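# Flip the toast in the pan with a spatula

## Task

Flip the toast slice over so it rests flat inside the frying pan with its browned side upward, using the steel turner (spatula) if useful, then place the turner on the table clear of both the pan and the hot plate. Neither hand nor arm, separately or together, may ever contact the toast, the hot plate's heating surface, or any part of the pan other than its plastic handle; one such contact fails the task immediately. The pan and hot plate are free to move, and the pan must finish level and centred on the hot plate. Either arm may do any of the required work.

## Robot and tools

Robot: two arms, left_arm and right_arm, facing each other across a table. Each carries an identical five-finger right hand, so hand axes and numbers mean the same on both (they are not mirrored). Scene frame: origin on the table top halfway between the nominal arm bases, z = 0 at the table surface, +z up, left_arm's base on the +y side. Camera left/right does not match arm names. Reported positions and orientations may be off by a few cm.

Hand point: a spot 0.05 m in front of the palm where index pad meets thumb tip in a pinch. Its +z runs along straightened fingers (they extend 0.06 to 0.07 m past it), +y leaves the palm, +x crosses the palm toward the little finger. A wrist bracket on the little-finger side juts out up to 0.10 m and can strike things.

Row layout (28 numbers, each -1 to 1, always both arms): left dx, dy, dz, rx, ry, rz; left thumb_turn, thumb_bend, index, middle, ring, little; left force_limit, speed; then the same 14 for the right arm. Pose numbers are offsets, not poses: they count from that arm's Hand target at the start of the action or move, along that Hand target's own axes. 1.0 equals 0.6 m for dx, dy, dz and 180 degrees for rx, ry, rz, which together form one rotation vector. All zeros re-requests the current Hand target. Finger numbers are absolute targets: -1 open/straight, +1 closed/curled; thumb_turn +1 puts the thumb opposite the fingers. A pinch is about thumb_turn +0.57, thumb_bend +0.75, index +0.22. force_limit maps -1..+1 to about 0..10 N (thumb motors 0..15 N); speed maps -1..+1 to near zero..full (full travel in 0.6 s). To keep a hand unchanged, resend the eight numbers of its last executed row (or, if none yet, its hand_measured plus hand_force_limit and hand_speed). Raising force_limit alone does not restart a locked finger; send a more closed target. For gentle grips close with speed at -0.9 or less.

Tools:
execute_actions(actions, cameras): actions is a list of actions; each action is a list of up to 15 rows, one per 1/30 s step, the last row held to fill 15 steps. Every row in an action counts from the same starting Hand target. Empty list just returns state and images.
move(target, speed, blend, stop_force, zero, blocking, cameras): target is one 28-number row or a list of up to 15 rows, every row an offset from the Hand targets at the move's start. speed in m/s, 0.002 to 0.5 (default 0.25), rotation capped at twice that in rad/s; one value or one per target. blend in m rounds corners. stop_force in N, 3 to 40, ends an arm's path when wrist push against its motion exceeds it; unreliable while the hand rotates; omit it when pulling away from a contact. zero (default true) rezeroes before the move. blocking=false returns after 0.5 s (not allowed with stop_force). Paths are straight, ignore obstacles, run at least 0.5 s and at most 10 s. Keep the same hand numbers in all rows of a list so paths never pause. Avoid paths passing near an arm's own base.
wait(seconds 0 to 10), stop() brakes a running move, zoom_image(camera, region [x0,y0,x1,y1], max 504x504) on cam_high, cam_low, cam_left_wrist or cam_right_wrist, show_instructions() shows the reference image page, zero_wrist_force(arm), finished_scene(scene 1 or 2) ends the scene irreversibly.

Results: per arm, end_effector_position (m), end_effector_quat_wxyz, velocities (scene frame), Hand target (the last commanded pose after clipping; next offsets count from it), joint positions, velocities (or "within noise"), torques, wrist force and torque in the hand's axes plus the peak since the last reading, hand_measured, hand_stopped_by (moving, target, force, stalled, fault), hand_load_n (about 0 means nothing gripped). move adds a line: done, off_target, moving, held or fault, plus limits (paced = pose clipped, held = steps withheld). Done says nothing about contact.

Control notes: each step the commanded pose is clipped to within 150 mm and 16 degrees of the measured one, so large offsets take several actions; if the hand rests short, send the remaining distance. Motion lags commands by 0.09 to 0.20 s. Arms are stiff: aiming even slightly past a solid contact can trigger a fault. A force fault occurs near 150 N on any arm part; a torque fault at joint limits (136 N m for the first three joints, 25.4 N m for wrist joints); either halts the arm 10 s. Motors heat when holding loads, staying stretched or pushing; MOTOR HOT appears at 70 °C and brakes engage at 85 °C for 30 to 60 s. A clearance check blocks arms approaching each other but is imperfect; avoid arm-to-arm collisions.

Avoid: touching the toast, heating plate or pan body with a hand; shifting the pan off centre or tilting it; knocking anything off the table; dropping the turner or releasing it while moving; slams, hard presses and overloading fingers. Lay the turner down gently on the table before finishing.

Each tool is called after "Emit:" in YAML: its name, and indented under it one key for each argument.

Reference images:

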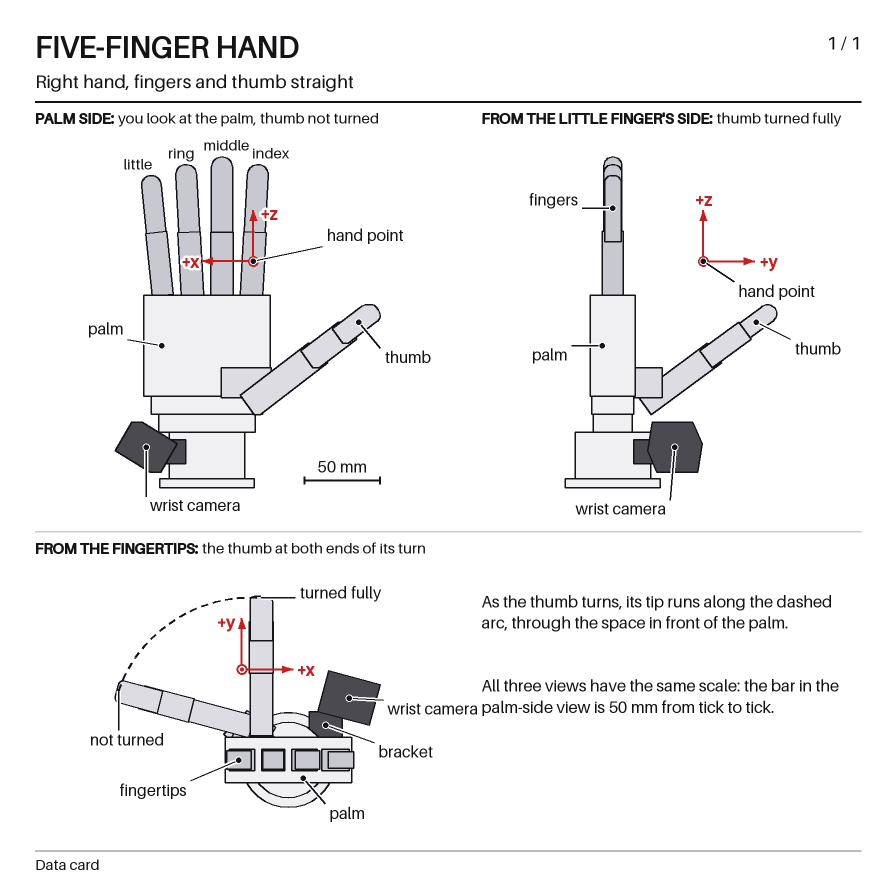

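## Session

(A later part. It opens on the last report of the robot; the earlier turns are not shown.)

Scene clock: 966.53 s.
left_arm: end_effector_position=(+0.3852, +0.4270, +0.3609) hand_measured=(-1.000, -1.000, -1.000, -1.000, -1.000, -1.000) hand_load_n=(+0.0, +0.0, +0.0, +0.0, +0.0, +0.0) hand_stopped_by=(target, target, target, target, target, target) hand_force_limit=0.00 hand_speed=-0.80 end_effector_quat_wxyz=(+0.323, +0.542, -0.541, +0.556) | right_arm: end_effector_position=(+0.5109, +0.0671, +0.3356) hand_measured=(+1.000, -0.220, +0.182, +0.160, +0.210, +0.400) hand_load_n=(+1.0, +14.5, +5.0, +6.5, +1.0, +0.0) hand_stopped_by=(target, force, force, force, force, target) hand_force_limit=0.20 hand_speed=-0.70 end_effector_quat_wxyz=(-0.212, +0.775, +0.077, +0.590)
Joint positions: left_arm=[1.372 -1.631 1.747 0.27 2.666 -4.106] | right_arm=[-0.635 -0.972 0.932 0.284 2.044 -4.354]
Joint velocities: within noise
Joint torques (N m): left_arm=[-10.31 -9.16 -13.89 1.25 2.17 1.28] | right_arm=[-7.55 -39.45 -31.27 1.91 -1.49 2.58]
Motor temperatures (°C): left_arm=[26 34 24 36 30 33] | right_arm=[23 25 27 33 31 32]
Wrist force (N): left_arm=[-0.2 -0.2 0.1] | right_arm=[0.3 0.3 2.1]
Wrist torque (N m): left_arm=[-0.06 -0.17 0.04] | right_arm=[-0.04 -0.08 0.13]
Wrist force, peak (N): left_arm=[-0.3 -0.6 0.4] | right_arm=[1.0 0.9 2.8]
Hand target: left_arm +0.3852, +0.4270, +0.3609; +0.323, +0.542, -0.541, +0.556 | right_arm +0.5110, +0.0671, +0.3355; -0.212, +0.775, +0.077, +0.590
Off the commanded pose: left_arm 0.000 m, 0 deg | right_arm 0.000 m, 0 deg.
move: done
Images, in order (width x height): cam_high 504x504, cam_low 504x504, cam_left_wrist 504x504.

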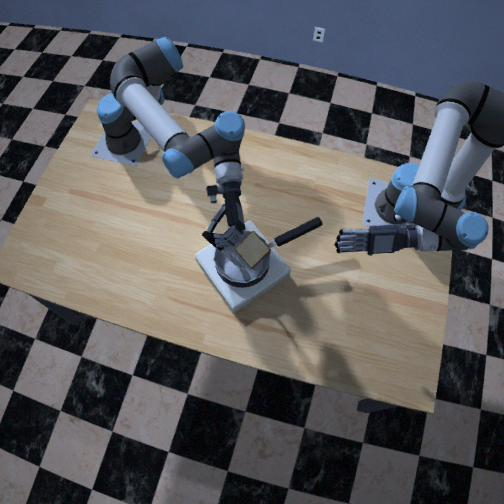

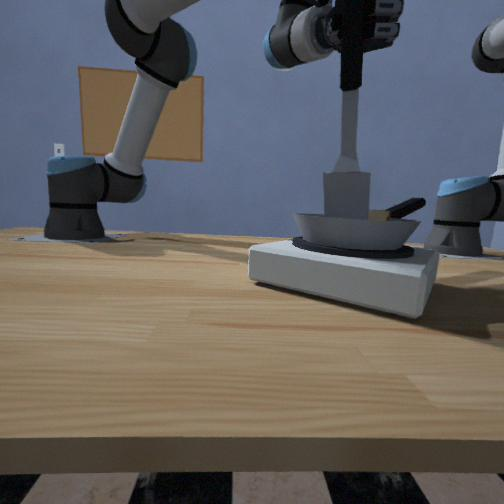

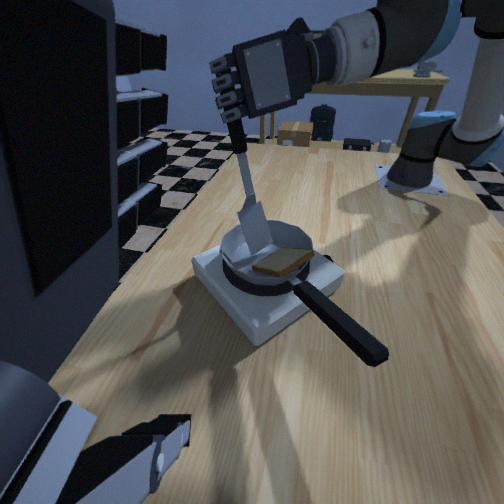

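Emit:
move:
  target: [0,0,0,0,0,0,-1,-1,-1,-1,-1,-1,0.0,-0.8,-0.0474,0.0072,0.0165,0,0,0,1,0.1,0.35,0.3,0.35,0.4,0.2,-0.7]
  speed: 0.015
  stop_force: 4
  cameras: ["cam_left_wrist","cam_high"]

Emit:
zoom_image:
  camera: "cam_left_wrist"
  region: [225, 215, 305, 295]

Scene clock: 982.90 s.
left_arm: end_effector_position=(+0.3852, +0.4270, +0.3609) hand_measured=(-1.000, -1.000, -1.000, -1.000, -1.000, -1.000) hand_load_n=(+0.0, +0.0, +0.0, +0.0, -0.5, +0.0) hand_stopped_by=(target, target, target, target, target, target) hand_force_limit=0.00 hand_speed=-0.80 end_effector_quat_wxyz=(+0.323, +0.542, -0.541, +0.556) | right_arm: end_effector_position=(+0.5121, +0.0692, +0.3196) hand_measured=(+1.000, -0.220, +0.182, +0.160, +0.210, +0.400) hand_load_n=(+0.0, +14.5, +5.0, +6.5, +1.5, +0.0) hand_stopped_by=(target, force, force, force, force, target) hand_force_limit=0.20 hand_speed=-0.70 end_effector_quat_wxyz=(-0.212, +0.775, +0.077, +0.590)
Joint positions: left_arm=[1.372 -1.631 1.747 0.27 2.666 -4.106] | right_arm=[-0.634 -0.966 0.962 0.247 2.044 -4.354]
Joint velocities: within noise
Joint torques (N m): left_arm=[-11.2 -8.88 -14.74 1.18 2.42 1.28] | right_arm=[0.61 -58.71 -30.73 -2.16 -1.69 2.63]
Motor temperatures (°C): left_arm=[26 34 24 36 30 33] | right_arm=[23 25 27 33 31 32]
Wrist force (N): left_arm=[0.2 -0.3 0.2] | right_arm=[3.9 -0.1 2.3]
Wrist torque (N m): left_arm=[-0.07 -0.25 0.06] | right_arm=[-0.07 -0.13 0.11]
Wrist force, peak (N): left_arm=[-0.4 -0.5 0.6] | right_arm=[12.0 -0.6 2.7]
Hand target: left_arm +0.3852, +0.4270, +0.3609; +0.323, +0.542, -0.541, +0.556 | right_arm +0.5121, +0.0692, +0.3196; -0.212, +0.775, +0.077, +0.590 (not the last commanded pose)
Off the commanded pose: left_arm 0.000 m, 0 deg | right_arm 0.014 m, 0 deg.
move: contact (right_arm)
Images, in order (width x height): cam_high 504x504, cam_left_wrist 504x504.

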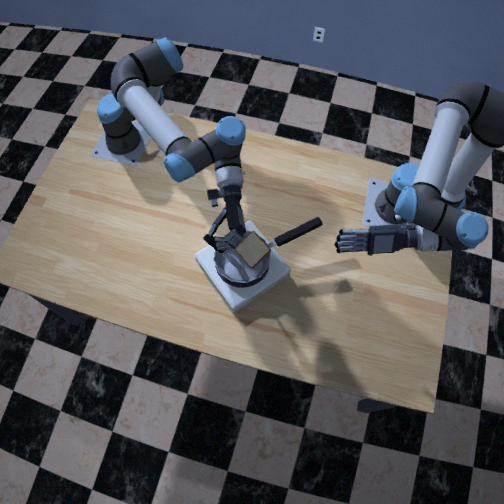

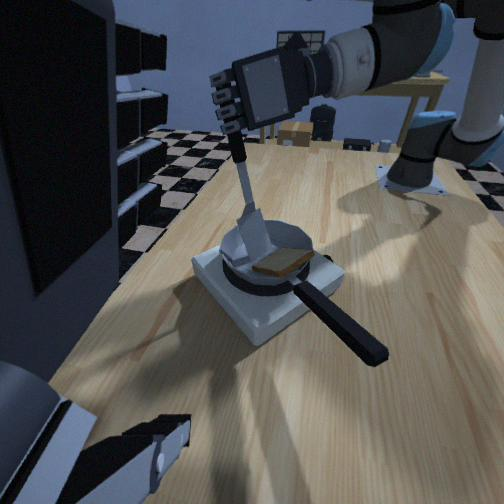

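Scaled by 6.300.

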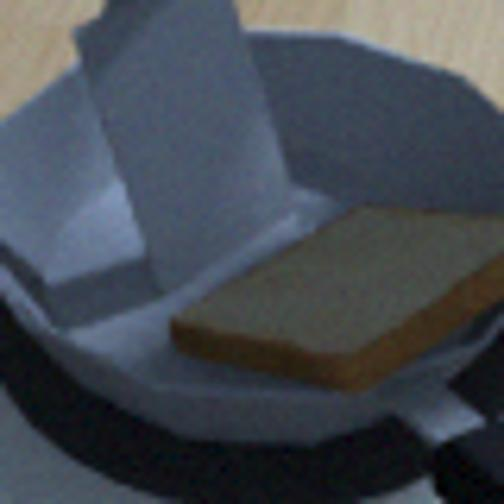

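Emit:
move:
  target: [0,0,0,0,0,0,-1,-1,-1,-1,-1,-1,0.0,-0.8,-0.0112,-0.0280,-0.0096,0,0,0,1,0.1,0.35,0.3,0.35,0.4,0.2,-0.7]
  speed: 0.03
  cameras: ["cam_left_wrist","cam_high"]

Emit:
zoom_image:
  camera: "cam_left_wrist"
  region: [225, 215, 305, 295]

Scene clock: 997.80 s.
left_arm: end_effector_position=(+0.3852, +0.4270, +0.3609) hand_measured=(-1.000, -1.000, -1.000, -1.000, -1.000, -1.000) hand_load_n=(+0.0, +0.0, +0.0, +0.0, +0.0, +0.0) hand_stopped_by=(target, target, target, target, target, target) hand_force_limit=0.00 hand_speed=-0.80 end_effector_quat_wxyz=(+0.323, +0.542, -0.541, +0.556) | right_arm: end_effector_position=(+0.4988, +0.0829, +0.3184) hand_measured=(+1.000, -0.222, +0.182, +0.160, +0.210, +0.400) hand_load_n=(-9.5, +17.0, +2.0, +5.5, +2.0, +0.5) hand_stopped_by=(target, force, force, force, force, target) hand_force_limit=0.20 hand_speed=-0.70 end_effector_quat_wxyz=(-0.212, +0.775, +0.077, +0.590)
Joint positions: left_arm=[1.372 -1.631 1.747 0.27 2.666 -4.106] | right_arm=[-0.603 -0.943 0.929 0.262 2.074 -4.345]
Joint velocities: within noise
Joint torques (N m): left_arm=[-9.14 -9.5 -14.17 1.16 2.38 1.27] | right_arm=[-4.04 -44.93 -0.43 1.35 -3.72 2.72]
Motor temperatures (°C): left_arm=[26 34 24 36 30 33] | right_arm=[23 25 27 33 31 32]
Wrist force (N): left_arm=[-0.3 -0.1 0.1] | right_arm=[20.7 2.1 -0.8]
Wrist torque (N m): left_arm=[-0.04 -0.15 0.04] | right_arm=[-0.07 -0.32 -0.23]
Wrist force, peak (N): left_arm=[-0.8 -0.2 0.5] | right_arm=[22.0 2.4 -0.6]
Hand target: left_arm +0.3852, +0.4270, +0.3609; +0.323, +0.542, -0.541, +0.556 | right_arm +0.4988, +0.0828, +0.3185; -0.212, +0.775, +0.077, +0.590
Off the commanded pose: left_arm 0.000 m, 0 deg | right_arm 0.000 m, 0 deg.
move: done
Images, in order (width x height): cam_high 504x504, cam_left_wrist 504x504.

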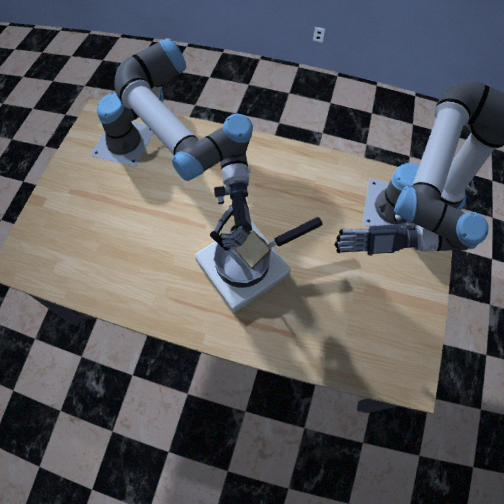

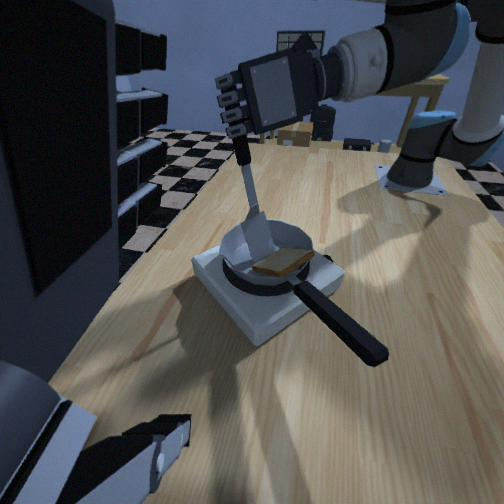

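Scaled by 6.300.

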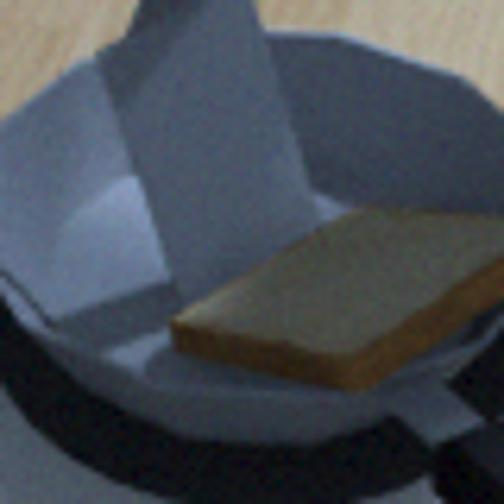

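Emit:
move:
  target: [0,0,0,0,0,0,-1,-1,-1,-1,-1,-1,0.0,-0.8,0.00316,-0.00083,-0.00067,0,0,0,1,0.1,0.35,0.3,0.35,0.4,0.2,-0.7]
  speed: 0.05

Emit:
zoom_image:
  camera: "cam_left_wrist"
  region: [225, 215, 305, 295]

Emit:
zoom_image:
  camera: "cam_high"
  region: [200, 215, 290, 305]

Scene clock: 1031.13 s.
left_arm: end_effector_position=(+0.3852, +0.4270, +0.3609) hand_measured=(-1.000, -1.000, -1.000, -1.000, -1.000, -1.000) hand_load_n=(+0.0, +0.0, +0.0, +0.0, +0.0, +0.0) hand_stopped_by=(target, target, target, target, target, target) hand_force_limit=0.00 hand_speed=-0.80 end_effector_quat_wxyz=(+0.323, +0.542, -0.541, +0.556) | right_arm: end_effector_position=(+0.4989, +0.0828, +0.3205) hand_measured=(+1.000, -0.222, +0.182, +0.160, +0.210, +0.400) hand_load_n=(-3.0, +15.0, +6.0, +6.5, +0.5, +0.0) hand_stopped_by=(target, force, force, force, force, target) hand_force_limit=0.20 hand_speed=-0.70 end_effector_quat_wxyz=(-0.212, +0.775, +0.077, +0.590)
Joint positions: left_arm=[1.372 -1.631 1.747 0.27 2.666 -4.106] | right_arm=[-0.604 -0.943 0.924 0.267 2.074 -4.345]
Joint velocities: within noise
Joint torques (N m): left_arm=[-10.18 -9.8 -15.68 0.97 1.96 1.25] | right_arm=[-2.51 -34.27 -27.22 0.5 -0.93 -1.1]
Motor temperatures (°C): left_arm=[26 34 24 36 30 33] | right_arm=[23 25 27 33 31 32]
Wrist force (N): left_arm=[-0.2 -0.3 0.1] | right_arm=[0.4 0.3 2.3]
Wrist torque (N m): left_arm=[-0.07 -0.18 0.04] | right_arm=[-0.05 -0.11 0.14]
Wrist force, peak (N): left_arm=[-0.5 -0.1 0.6] | right_arm=[22.4 1.9 -1.4]
Hand target: left_arm +0.3852, +0.4270, +0.3609; +0.323, +0.542, -0.541, +0.556 | right_arm +0.4989, +0.0828, +0.3205; -0.212, +0.775, +0.077, +0.590
Off the commanded pose: left_arm 0.000 m, 0 deg | right_arm 0.000 m, 0 deg.
move: done

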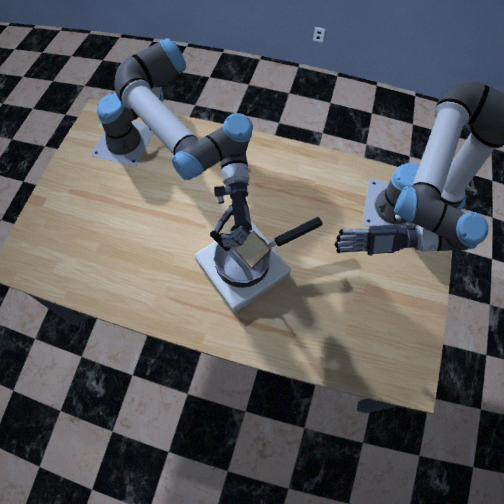

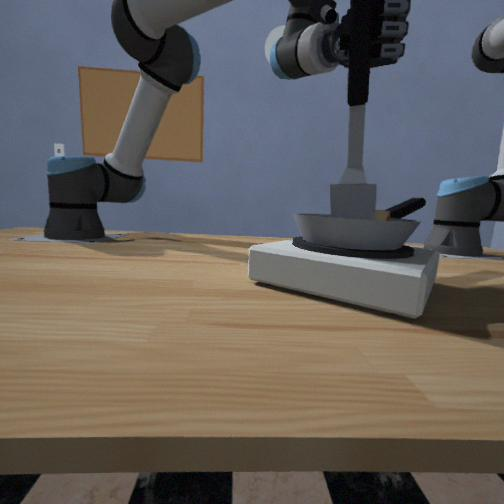

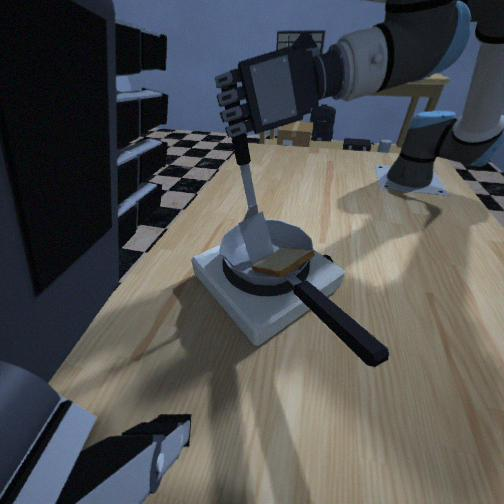

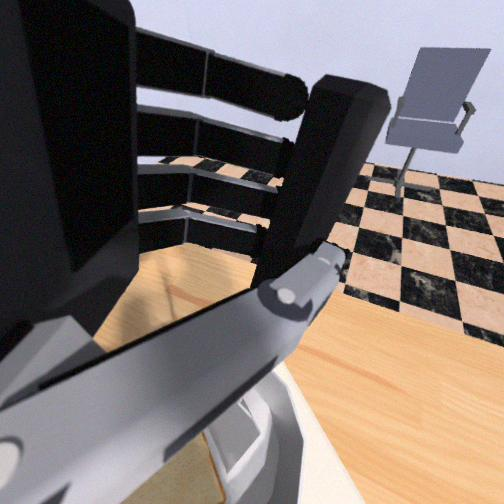

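Scaled by 6.300.

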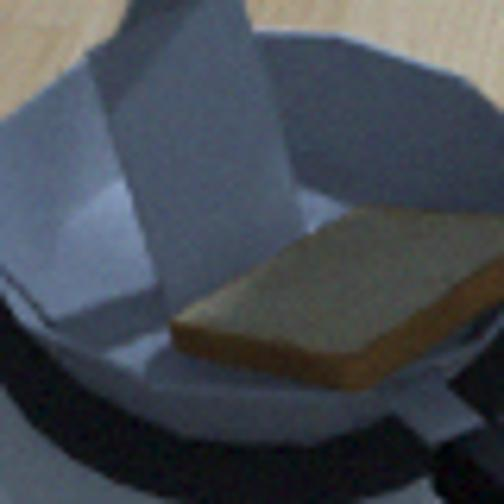

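Scaled by 5.600.

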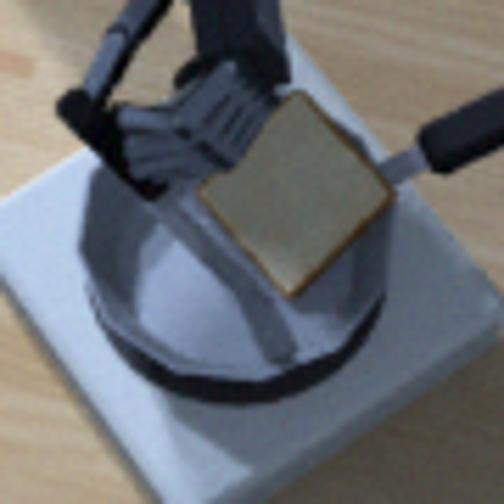

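Emit:
zoom_image:
  camera: "cam_left_wrist"
  region: [240, 244, 284, 280]

Scaled by 11.455.

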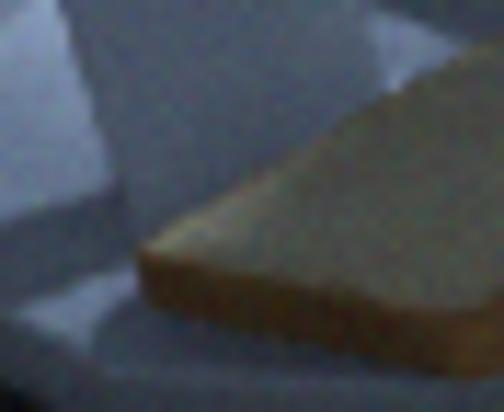

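Emit:
move:
  target: [0,0,0,0,0,0,-1,-1,-1,-1,-1,-1,0.0,-0.8,-0.00474,0.00124,0.001,0,0,0,1,0.1,0.35,0.3,0.35,0.4,0.2,-0.7]
  speed: 0.01
  stop_force: 3
  cameras: []

Scene clock: 1082.53 s.
left_arm: end_effector_position=(+0.3852, +0.4270, +0.3609) hand_measured=(-1.000, -1.000, -1.000, -1.000, -1.000, -1.000) hand_load_n=(+0.0, +0.0, -0.5, -0.5, +0.0, +0.0) hand_stopped_by=(target, target, target, target, target, target) hand_force_limit=0.00 hand_speed=-0.80 end_effector_quat_wxyz=(+0.323, +0.542, -0.541, +0.556) | right_arm: end_effector_position=(+0.4989, +0.0828, +0.3203) hand_measured=(+1.000, -0.222, +0.182, +0.160, +0.210, +0.400) hand_load_n=(-3.5, +15.0, +6.0, +6.5, +0.0, +0.0) hand_stopped_by=(target, force, force, force, force, target) hand_force_limit=0.20 hand_speed=-0.70 end_effector_quat_wxyz=(-0.212, +0.775, +0.077, +0.590)
Joint positions: left_arm=[1.372 -1.631 1.747 0.27 2.666 -4.106] | right_arm=[-0.604 -0.943 0.924 0.267 2.074 -4.345]
Joint velocities: within noise
Joint torques (N m): left_arm=[-8.82 -10.68 -15.75 1.05 2.2 1.18] | right_arm=[2.7 -32.69 -31.85 1.73 1.62 -0.9]
Motor temperatures (°C): left_arm=[26 34 24 36 30 33] | right_arm=[23 25 27 33 31 32]
Wrist force (N): left_arm=[-0.3 -0.4 0.2] | right_arm=[2.2 0.2 2.1]
Wrist torque (N m): left_arm=[-0.09 -0.16 0.03] | right_arm=[-0.02 -0.13 0.14]
Wrist force, peak (N): left_arm=[-0.5 -0.1 0.6] | right_arm=[6.1 -0.3 2.3]
Hand target: left_arm +0.3852, +0.4270, +0.3609; +0.323, +0.542, -0.541, +0.556 | right_arm +0.4989, +0.0828, +0.3203; -0.212, +0.775, +0.077, +0.590 (not the last commanded pose)
Off the commanded pose: left_arm 0.000 m, 0 deg | right_arm 0.003 m, 0 deg.
move: contact (right_arm)
No camera images: "cameras" was empty.

Emit:
move:
  target: [0,0,0,0,0,0,-1,-1,-1,-1,-1,-1,0.0,-0.8,-0.0032,-0.0074,-0.006,0,0,0,1,0.1,0.35,0.3,0.35,0.4,0.2,-0.7]
  speed: 0.01
  stop_force: 5
  cameras: ["cam_left_wrist","cam_high"]

Emit:
zoom_image:
  camera: "cam_left_wrist"
  region: [225, 215, 305, 295]

Emit:
zoom_image:
  camera: "cam_high"
  region: [200, 215, 290, 305]

Scene clock: 1094.37 s.
left_arm: end_effector_position=(+0.3852, +0.4270, +0.3609) hand_measured=(-1.000, -1.000, -1.000, -1.000, -1.000, -1.000) hand_load_n=(+0.0, +0.0, +0.0, +0.0, +0.0, +0.0) hand_stopped_by=(target, target, target, target, target, target) hand_force_limit=0.00 hand_speed=-0.80 end_effector_quat_wxyz=(+0.323, +0.542, -0.541, +0.556) | right_arm: end_effector_position=(+0.4935, +0.0856, +0.3203) hand_measured=(+1.000, -0.222, +0.182, +0.160, +0.210, +0.400) hand_load_n=(-3.0, +15.0, +5.5, +6.5, +0.5, +0.0) hand_stopped_by=(target, force, force, force, force, target) hand_force_limit=0.20 hand_speed=-0.70 end_effector_quat_wxyz=(-0.212, +0.775, +0.077, +0.590)
Joint positions: left_arm=[1.372 -1.631 1.747 0.27 2.666 -4.106] | right_arm=[-0.594 -0.942 0.921 0.269 2.083 -4.343]
Joint velocities: within noise
Joint torques (N m): left_arm=[-9.81 -9.73 -14.22 0.96 2.14 1.14] | right_arm=[-7.56 -56.56 -30.57 -3.47 -1.53 -2.08]
Motor temperatures (°C): left_arm=[26 34 24 36 30 33] | right_arm=[23 25 27 33 31 32]
Wrist force (N): left_arm=[-0.3 -0.2 0.4] | right_arm=[0.7 0.4 2.1]
Wrist torque (N m): left_arm=[-0.07 -0.17 0.04] | right_arm=[-0.01 -0.16 0.18]
Wrist force, peak (N): left_arm=[-0.5 -0.2 0.6] | right_arm=[16.4 -0.1 2.8]
Hand target: left_arm +0.3852, +0.4270, +0.3609; +0.323, +0.542, -0.541, +0.556 | right_arm +0.4935, +0.0855, +0.3203; -0.212, +0.775, +0.077, +0.590
Off the commanded pose: left_arm 0.000 m, 0 deg | right_arm 0.000 m, 0 deg.
move: done
Images, in order (width x height): cam_high 504x504, cam_left_wrist 504x504.

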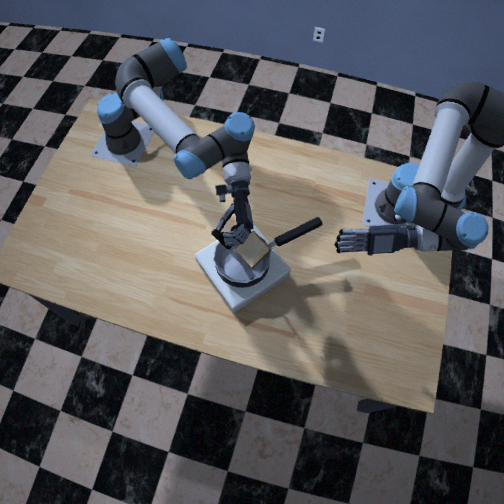

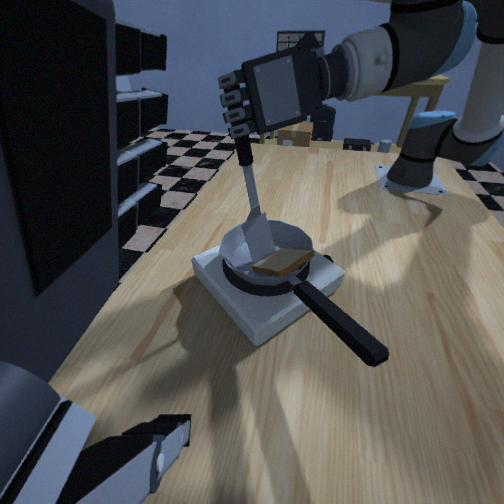

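Scaled by 6.300.

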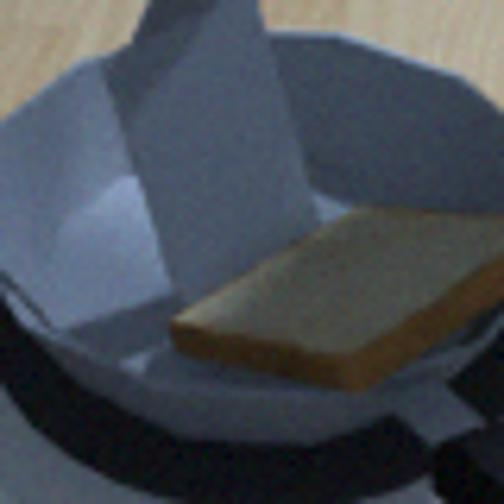

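Scaled by 5.600.

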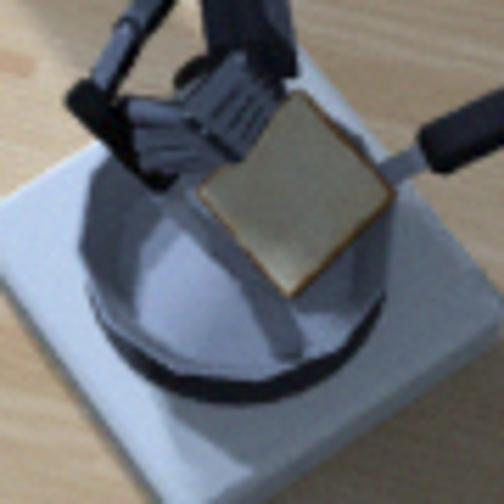

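Emit:
move:
  target: [0,0,0,0,0,0,-1,-1,-1,-1,-1,-1,0.0,-0.8,-0.0032,-0.0074,-0.006,0,0,0,1,0.1,0.35,0.3,0.35,0.4,0.2,-0.7]
  speed: 0.01
  stop_force: 5
  cameras: ["cam_left_wrist","cam_high"]

Emit:
zoom_image:
  camera: "cam_left_wrist"
  region: [225, 215, 305, 295]

Emit:
zoom_image:
  camera: "cam_high"
  region: [200, 215, 290, 305]

Scene clock: 1103.07 s.
left_arm: end_effector_position=(+0.3852, +0.4270, +0.3609) hand_measured=(-1.000, -1.000, -1.000, -1.000, -1.000, -1.000) hand_load_n=(+0.0, +0.0, +0.0, +0.0, +0.0, +0.0) hand_stopped_by=(target, target, target, target, target, target) hand_force_limit=0.00 hand_speed=-0.80 end_effector_quat_wxyz=(+0.323, +0.542, -0.541, +0.556) | right_arm: end_effector_position=(+0.4895, +0.0875, +0.3205) hand_measured=(+1.000, -0.222, +0.182, +0.160, +0.210, +0.400) hand_load_n=(-5.0, +15.5, +6.0, +6.5, +0.0, -1.0) hand_stopped_by=(target, force, force, force, force, target) hand_force_limit=0.20 hand_speed=-0.70 end_effector_quat_wxyz=(-0.212, +0.775, +0.077, +0.590)
Joint positions: left_arm=[1.372 -1.631 1.747 0.27 2.666 -4.106] | right_arm=[-0.587 -0.94 0.919 0.271 2.09 -4.341]
Joint velocities: within noise
Joint torques (N m): left_arm=[-9.8 -10.22 -15.59 1.07 2.15 1.16] | right_arm=[-4.71 -51.65 -4.81 -1.04 -2.68 -1.38]
Motor temperatures (°C): left_arm=[26 34 24 36 30 33] | right_arm=[23 25 27 33 31 32]
Wrist force (N): left_arm=[-0.4 -0.2 0.2] | right_arm=[15.8 -0.2 2.7]
Wrist torque (N m): left_arm=[-0.07 -0.15 0.03] | right_arm=[0.00 -0.11 -0.21]
Wrist force, peak (N): left_arm=[-0.1 -0.3 0.7] | right_arm=[17.6 0.0 3.0]
Hand target: left_arm +0.3852, +0.4270, +0.3609; +0.323, +0.542, -0.541, +0.556 | right_arm +0.4895, +0.0875, +0.3205; -0.212, +0.775, +0.077, +0.590 (not the last commanded pose)
Off the commanded pose: left_arm 0.000 m, 0 deg | right_arm 0.002 m, 0 deg.
move: contact (right_arm)
Images, in order (width x height): cam_high 504x504, cam_left_wrist 504x504.

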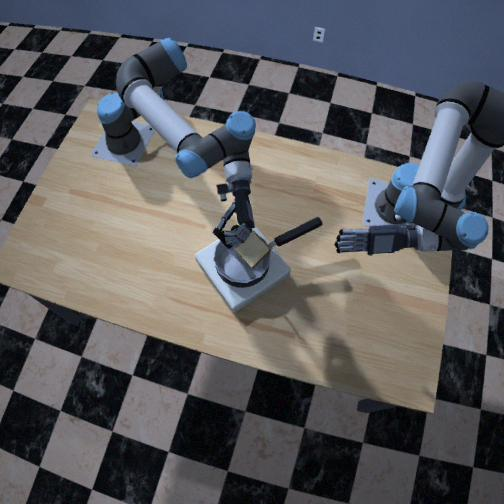

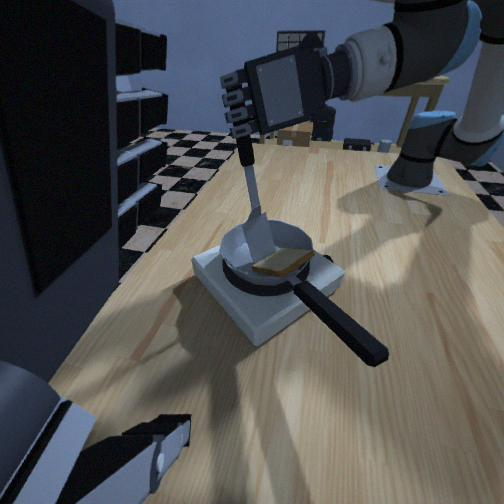

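Scaled by 6.300.

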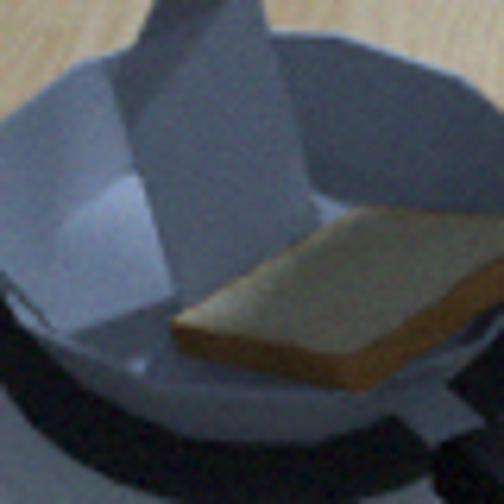

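Scaled by 5.600.

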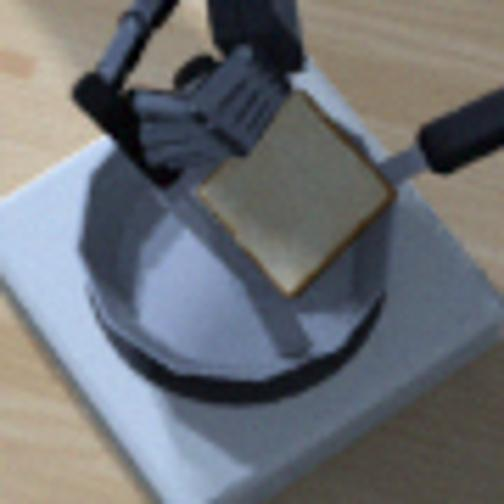

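Emit:
zoom_image:
  camera: "cam_high"
  region: [218, 238, 260, 284]

Emit:
zoom_image:
  camera: "cam_left_wrist"
  region: [232, 230, 288, 286]

Scaled by 10.957.

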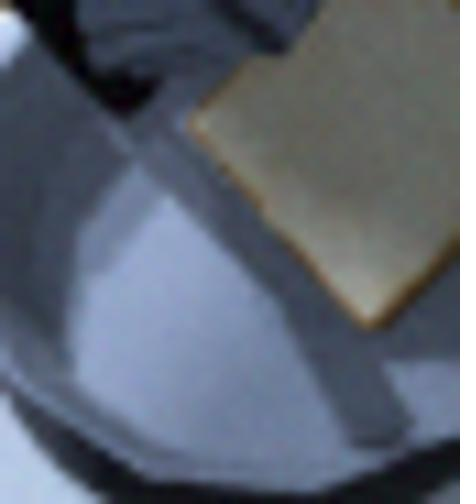

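Scaled by 9.000.

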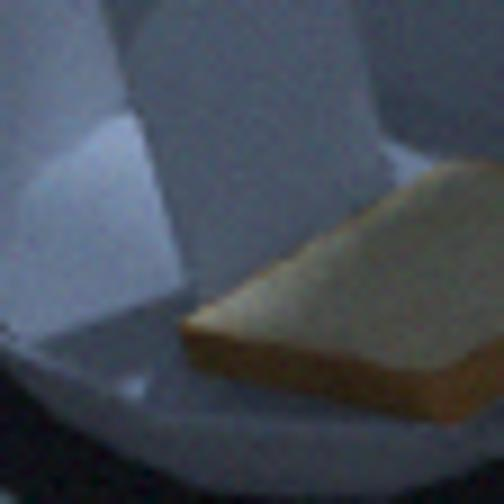

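Emit:
move:
  target:
    - [0,0,0,0,0,0,-1,-1,-1,-1,-1,-1,0.0,-0.8,0.0058,0.0012,0.001,0,0,0,1,0.1,0.35,0.3,0.35,0.4,0.2,-0.7]
    - [0,0,0,0,0,0,-1,-1,-1,-1,-1,-1,0.0,-0.8,0.0058,0.0072,-0.0068,0,0,0,1,0.1,0.35,0.3,0.35,0.4,0.2,-0.7]
  speed: 0.05
  cameras: []

Emit:
move:
  target: [0,0,0,0,0,0,-1,-1,-1,-1,-1,-1,0.0,-0.8,-0.0063,0.0017,0.0013,0,0,0,1,0.1,0.35,0.3,0.35,0.4,0.2,-0.7]
  speed: 0.01
  stop_force: 3
  cameras: ["cam_left_wrist","cam_high"]

Emit:
zoom_image:
  camera: "cam_left_wrist"
  region: [232, 230, 288, 286]

Scene clock: 1163.37 s.
left_arm: end_effector_position=(+0.3852, +0.4270, +0.3609) hand_measured=(-1.000, -1.000, -1.000, -1.000, -1.000, -1.000) hand_load_n=(+0.0, +0.0, +0.0, +0.0, +0.0, +0.0) hand_stopped_by=(target, target, target, target, target, target) hand_force_limit=0.00 hand_speed=-0.80 end_effector_quat_wxyz=(+0.323, +0.542, -0.541, +0.556) | right_arm: end_effector_position=(+0.4886, +0.0815, +0.3238) hand_measured=(+1.000, -0.222, +0.182, +0.160, +0.210, +0.400) hand_load_n=(-2.5, +15.0, +6.5, +6.5, +0.0, +0.0) hand_stopped_by=(target, force, force, force, force, target) hand_force_limit=0.20 hand_speed=-0.70 end_effector_quat_wxyz=(-0.212, +0.775, +0.077, +0.590)
Joint positions: left_arm=[1.372 -1.631 1.747 0.27 2.666 -4.106] | right_arm=[-0.591 -0.959 0.94 0.267 2.086 -4.342]
Joint velocities: within noise
Joint torques (N m): left_arm=[-9.7 -10.66 -14.46 0.88 2.09 1.15] | right_arm=[-5.31 -34.04 -31.85 1.53 -1.08 -2.53]
Motor temperatures (°C): left_arm=[26 33 24 36 30 33] | right_arm=[23 25 27 33 31 32]
Wrist force (N): left_arm=[-0.5 -0.1 0.1] | right_arm=[0.8 0.1 2.4]
Wrist torque (N m): left_arm=[-0.05 -0.13 0.03] | right_arm=[-0.08 -0.16 0.15]
Wrist force, peak (N): left_arm=[-0.4 -0.6 0.3] | right_arm=[16.2 0.0 3.1]
Hand target: left_arm +0.3852, +0.4270, +0.3609; +0.323, +0.542, -0.541, +0.556 | right_arm +0.4885, +0.0815, +0.3237; -0.212, +0.775, +0.077, +0.590
Off the commanded pose: left_arm 0.000 m, 0 deg | right_arm 0.000 m, 0 deg.
move: done
No camera images: "cameras" was empty.

Scene clock: 1164.70 s.
left_arm: end_effector_position=(+0.3852, +0.4270, +0.3609) hand_measured=(-1.000, -1.000, -1.000, -1.000, -1.000, -1.000) hand_load_n=(+0.0, +0.0, +0.0, +0.0, +0.0, +0.0) hand_stopped_by=(target, target, target, target, target, target) hand_force_limit=0.00 hand_speed=-0.80 end_effector_quat_wxyz=(+0.323, +0.542, -0.541, +0.556) | right_arm: end_effector_position=(+0.4885, +0.0814, +0.3205) hand_measured=(+1.000, -0.222, +0.182, +0.160, +0.210, +0.400) hand_load_n=(-3.0, +15.0, +6.0, +6.5, +0.0, +0.0) hand_stopped_by=(target, force, force, force, force, target) hand_force_limit=0.20 hand_speed=-0.70 end_effector_quat_wxyz=(-0.212, +0.775, +0.077, +0.590)
Joint positions: left_arm=[1.372 -1.631 1.747 0.27 2.666 -4.106] | right_arm=[-0.591 -0.959 0.948 0.259 2.086 -4.342]
Joint velocities: within noise
Joint torques (N m): left_arm=[-9.51 -10.33 -13.49 0.89 1.97 1.22] | right_arm=[-3.46 -46.81 -32.13 1.86 -0.11 -1.79]
Motor temperatures (°C): left_arm=[26 33 24 36 30 33] | right_arm=[23 25 27 33 31 32]
Wrist force (N): left_arm=[-0.4 -0.1 0.1] | right_arm=[2.7 0.1 2.3]
Wrist torque (N m): left_arm=[-0.04 -0.15 0.03] | right_arm=[-0.04 -0.15 0.15]
Wrist force, peak (N): left_arm=[-0.5 -0.1 0.5] | right_arm=[8.6 -0.2 2.6]
Hand target: left_arm +0.3852, +0.4270, +0.3609; +0.323, +0.542, -0.541, +0.556 | right_arm +0.4885, +0.0815, +0.3205; -0.212, +0.775, +0.077, +0.590 (not the last commanded pose)
Off the commanded pose: left_arm 0.000 m, 0 deg | right_arm 0.001 m, 0 deg.
move: contact (right_arm)
Images, in order (width x height): cam_high 504x504, cam_left_wrist 504x504.

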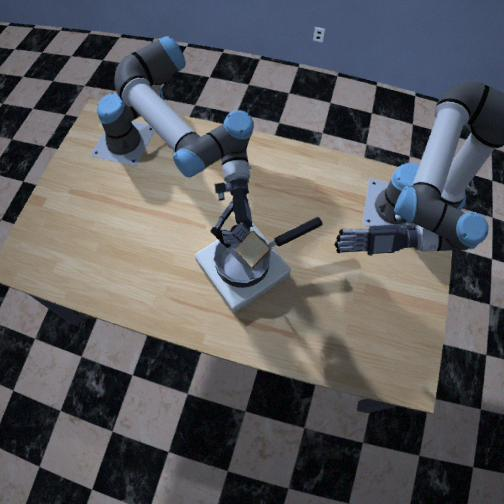

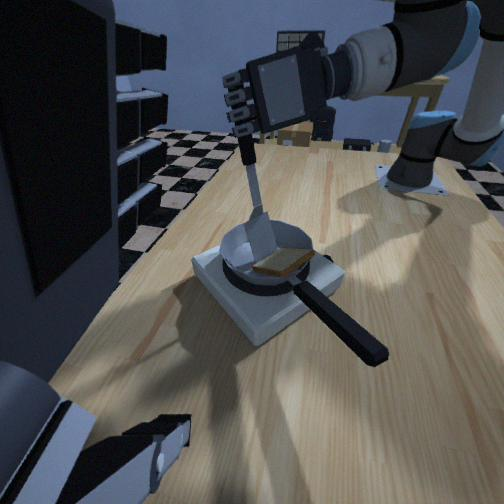

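Scaled by 9.000.

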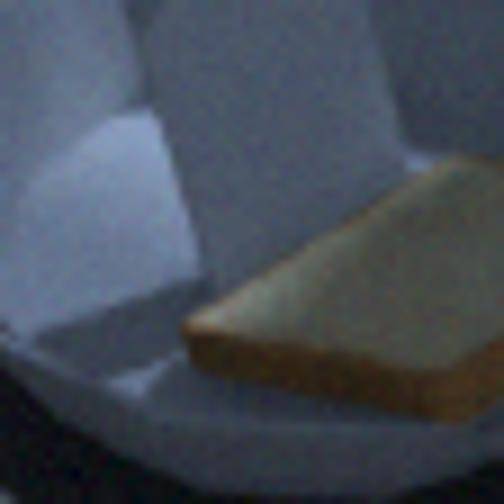

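Emit:
move:
  target: [0,0,0,0,0,0,-1,-1,-1,-1,-1,-1,0.0,-0.8,-0.0005,0.0313,0.0252,0,-0.0208,0.0260,1,0.1,0.35,0.3,0.35,0.4,0.2,-0.7]
  speed: 0.03
  cameras: ["cam_left_wrist","cam_high"]

Emit:
zoom_image:
  camera: "cam_left_wrist"
  region: [232, 230, 288, 286]

Scene clock: 1174.67 s.
left_arm: end_effector_position=(+0.3852, +0.4270, +0.3609) hand_measured=(-1.000, -1.000, -1.000, -1.000, -1.000, -1.000) hand_load_n=(+0.0, +0.0, +0.0, +0.0, +0.0, +0.0) hand_stopped_by=(target, target, target, target, target, target) hand_force_limit=0.00 hand_speed=-0.80 end_effector_quat_wxyz=(+0.323, +0.542, -0.541, +0.556) | right_arm: end_effector_position=(+0.5088, +0.0709, +0.3125) hand_measured=(+1.000, -0.222, +0.182, +0.160, +0.210, +0.400) hand_load_n=(-3.5, +15.0, +5.5, +6.5, +0.0, +0.0) hand_stopped_by=(target, force, force, force, force, target) hand_force_limit=0.20 hand_speed=-0.70 end_effector_quat_wxyz=(-0.233, +0.797, +0.052, +0.555) end_effector_velocity=(+0.001, +0.000, +0.000) end_effector_angular_velocity=(-0.003, -0.005, -0.003)
Joint positions: left_arm=[1.372 -1.631 1.747 0.27 2.666 -4.106] | right_arm=[-0.646 -0.947 0.906 0.349 2.007 -4.246]
Joint velocities: left_arm=[within noise] | right_arm=[0 0.001 0 -0.003 0.005 -0.004]
Joint torques (N m): left_arm=[-9.39 -10.27 -14.68 0.8 2.17 1.15] | right_arm=[9.55 -38.59 -18.21 -3.06 1.86 -2.3]
Motor temperatures (°C): left_arm=[26 33 24 36 30 33] | right_arm=[23 25 27 33 31 32]
Wrist force (N): left_arm=[-0.3 -0.4 0.2] | right_arm=[2.6 0.1 2.2]
Wrist torque (N m): left_arm=[-0.09 -0.17 0.03] | right_arm=[-0.08 -0.15 0.08]
Wrist force, peak (N): left_arm=[-0.5 -0.1 0.5] | right_arm=[15.3 -0.6 2.8]
Hand target: left_arm +0.3852, +0.4270, +0.3609; +0.323, +0.542, -0.541, +0.556 | right_arm +0.5087, +0.0709, +0.3126; -0.233, +0.797, +0.052, +0.555
Off the commanded pose: left_arm 0.000 m, 0 deg | right_arm 0.000 m, 0 deg.
move: done
Images, in order (width x height): cam_high 504x504, cam_left_wrist 504x504.

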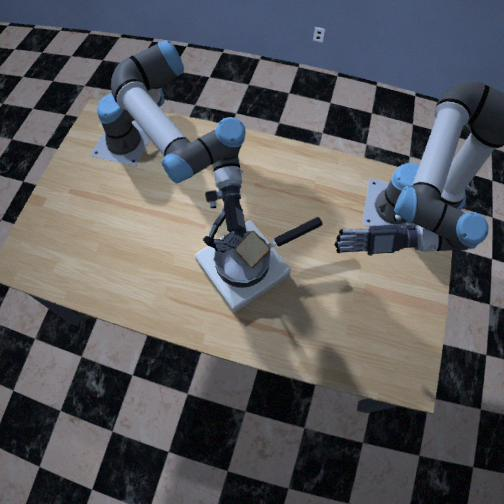

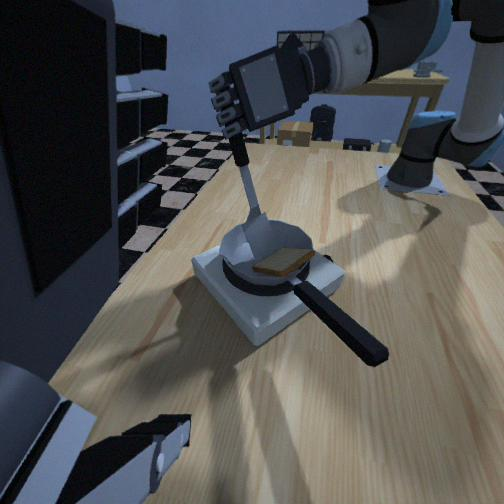

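Scaled by 9.000.

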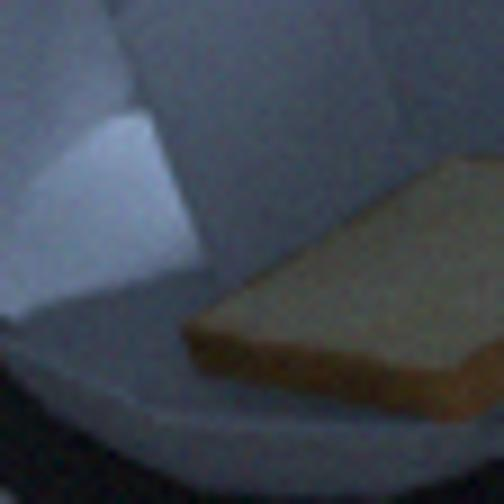

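Emit:
move:
  target: [0,0,0,0,0,0,-1,-1,-1,-1,-1,-1,0.0,-0.8,-0.0025,0.0291,0.0234,0,-0.0208,0.0260,1,0.1,0.35,0.3,0.35,0.4,0.2,-0.7]
  speed: 0.03
  cameras: ["cam_left_wrist","cam_high"]

Emit:
zoom_image:
  camera: "cam_left_wrist"
  region: [232, 230, 288, 286]

Scene clock: 1187.87 s.
left_arm: end_effector_position=(+0.3852, +0.4270, +0.3609) hand_measured=(-1.000, -1.000, -1.000, -1.000, -1.000, -1.000) hand_load_n=(+0.0, +0.0, +0.0, +0.0, +0.0, +0.0) hand_stopped_by=(target, target, target, target, target, target) hand_force_limit=0.00 hand_speed=-0.80 end_effector_quat_wxyz=(+0.323, +0.542, -0.541, +0.556) | right_arm: end_effector_position=(+0.5263, +0.0617, +0.3018) hand_measured=(+1.000, -0.222, +0.182, +0.160, +0.210, +0.400) hand_load_n=(-3.5, +15.0, +5.5, +6.5, +0.0, +0.0) hand_stopped_by=(target, force, force, force, force, target) hand_force_limit=0.20 hand_speed=-0.70 end_effector_quat_wxyz=(-0.254, +0.816, +0.027, +0.519) end_effector_velocity=(+0.000, +0.000, +0.001) end_effector_angular_velocity=(-0.002, -0.005, -0.002)
Joint positions: left_arm=[1.372 -1.631 1.747 0.27 2.666 -4.106] | right_arm=[-0.698 -0.931 0.868 0.426 1.926 -4.159]
Joint velocities: left_arm=[within noise] | right_arm=[0.001 -0.001 0.001 -0.003 0.005 -0.004]
Joint torques (N m): left_arm=[-8.74 -10.74 -15.25 0.8 1.92 1.21] | right_arm=[9.39 -39.59 -18.4 -2.52 1.75 -2.17]
Motor temperatures (°C): left_arm=[26 33 24 36 30 33] | right_arm=[23 25 27 33 31 32]
Wrist force (N): left_arm=[-0.2 -0.2 0.2] | right_arm=[3.5 0.2 1.5]
Wrist torque (N m): left_arm=[-0.07 -0.19 0.05] | right_arm=[-0.03 -0.17 0.14]
Wrist force, peak (N): left_arm=[-0.3 -0.1 0.7] | right_arm=[5.3 0.2 1.3]
Hand target: left_arm +0.3852, +0.4270, +0.3609; +0.323, +0.542, -0.541, +0.556 | right_arm +0.5262, +0.0618, +0.3019; -0.254, +0.816, +0.027, +0.519
Off the commanded pose: left_arm 0.000 m, 0 deg | right_arm 0.000 m, 0 deg.
move: done
Images, in order (width x height): cam_high 504x504, cam_left_wrist 504x504.

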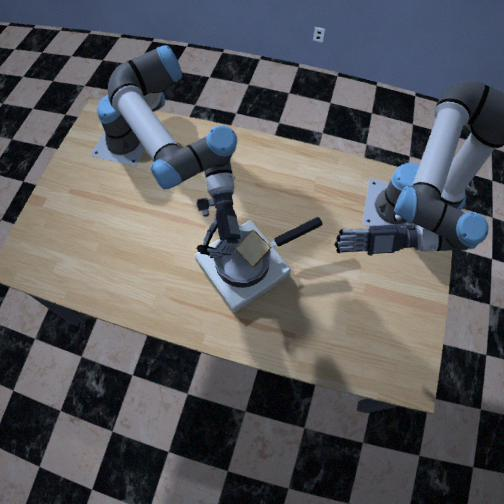

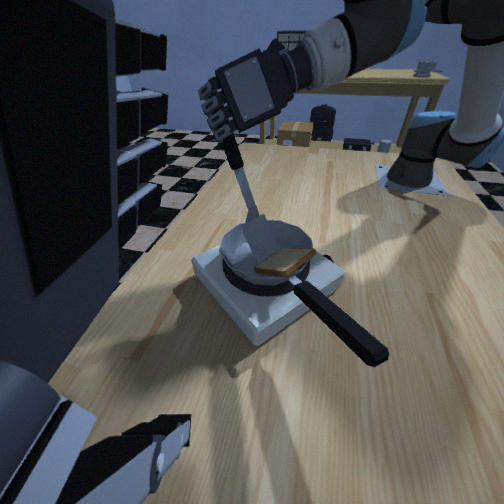

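Scaled by 9.000.

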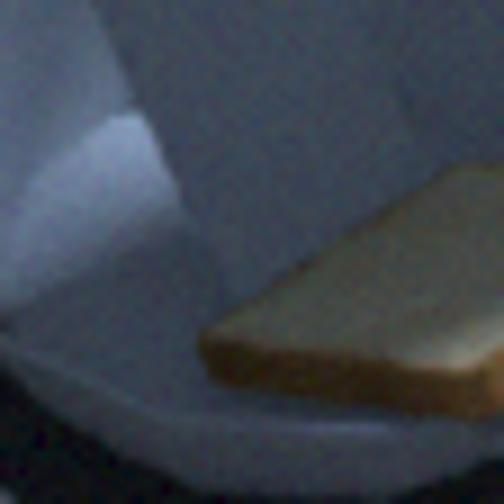

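Emit:
zoom_image:
  camera: "cam_left_wrist"
  region: [210, 200, 330, 320]

Emit:
zoom_image:
  camera: "cam_high"
  region: [200, 215, 290, 305]

Scaled by 4.200.

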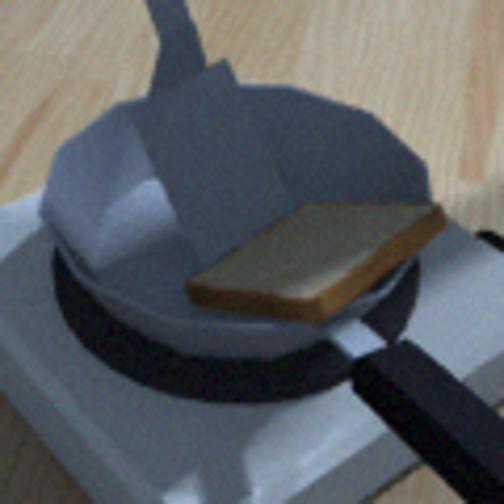

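Scaled by 5.600.

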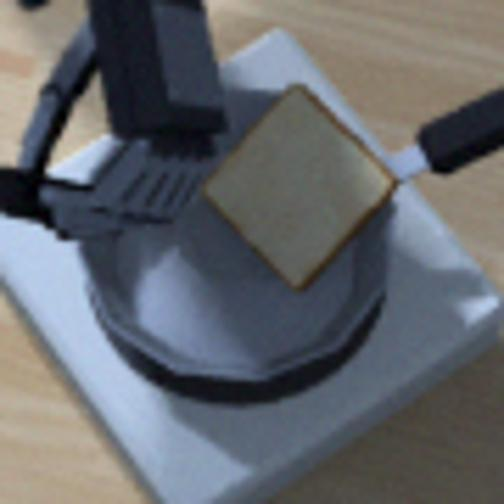

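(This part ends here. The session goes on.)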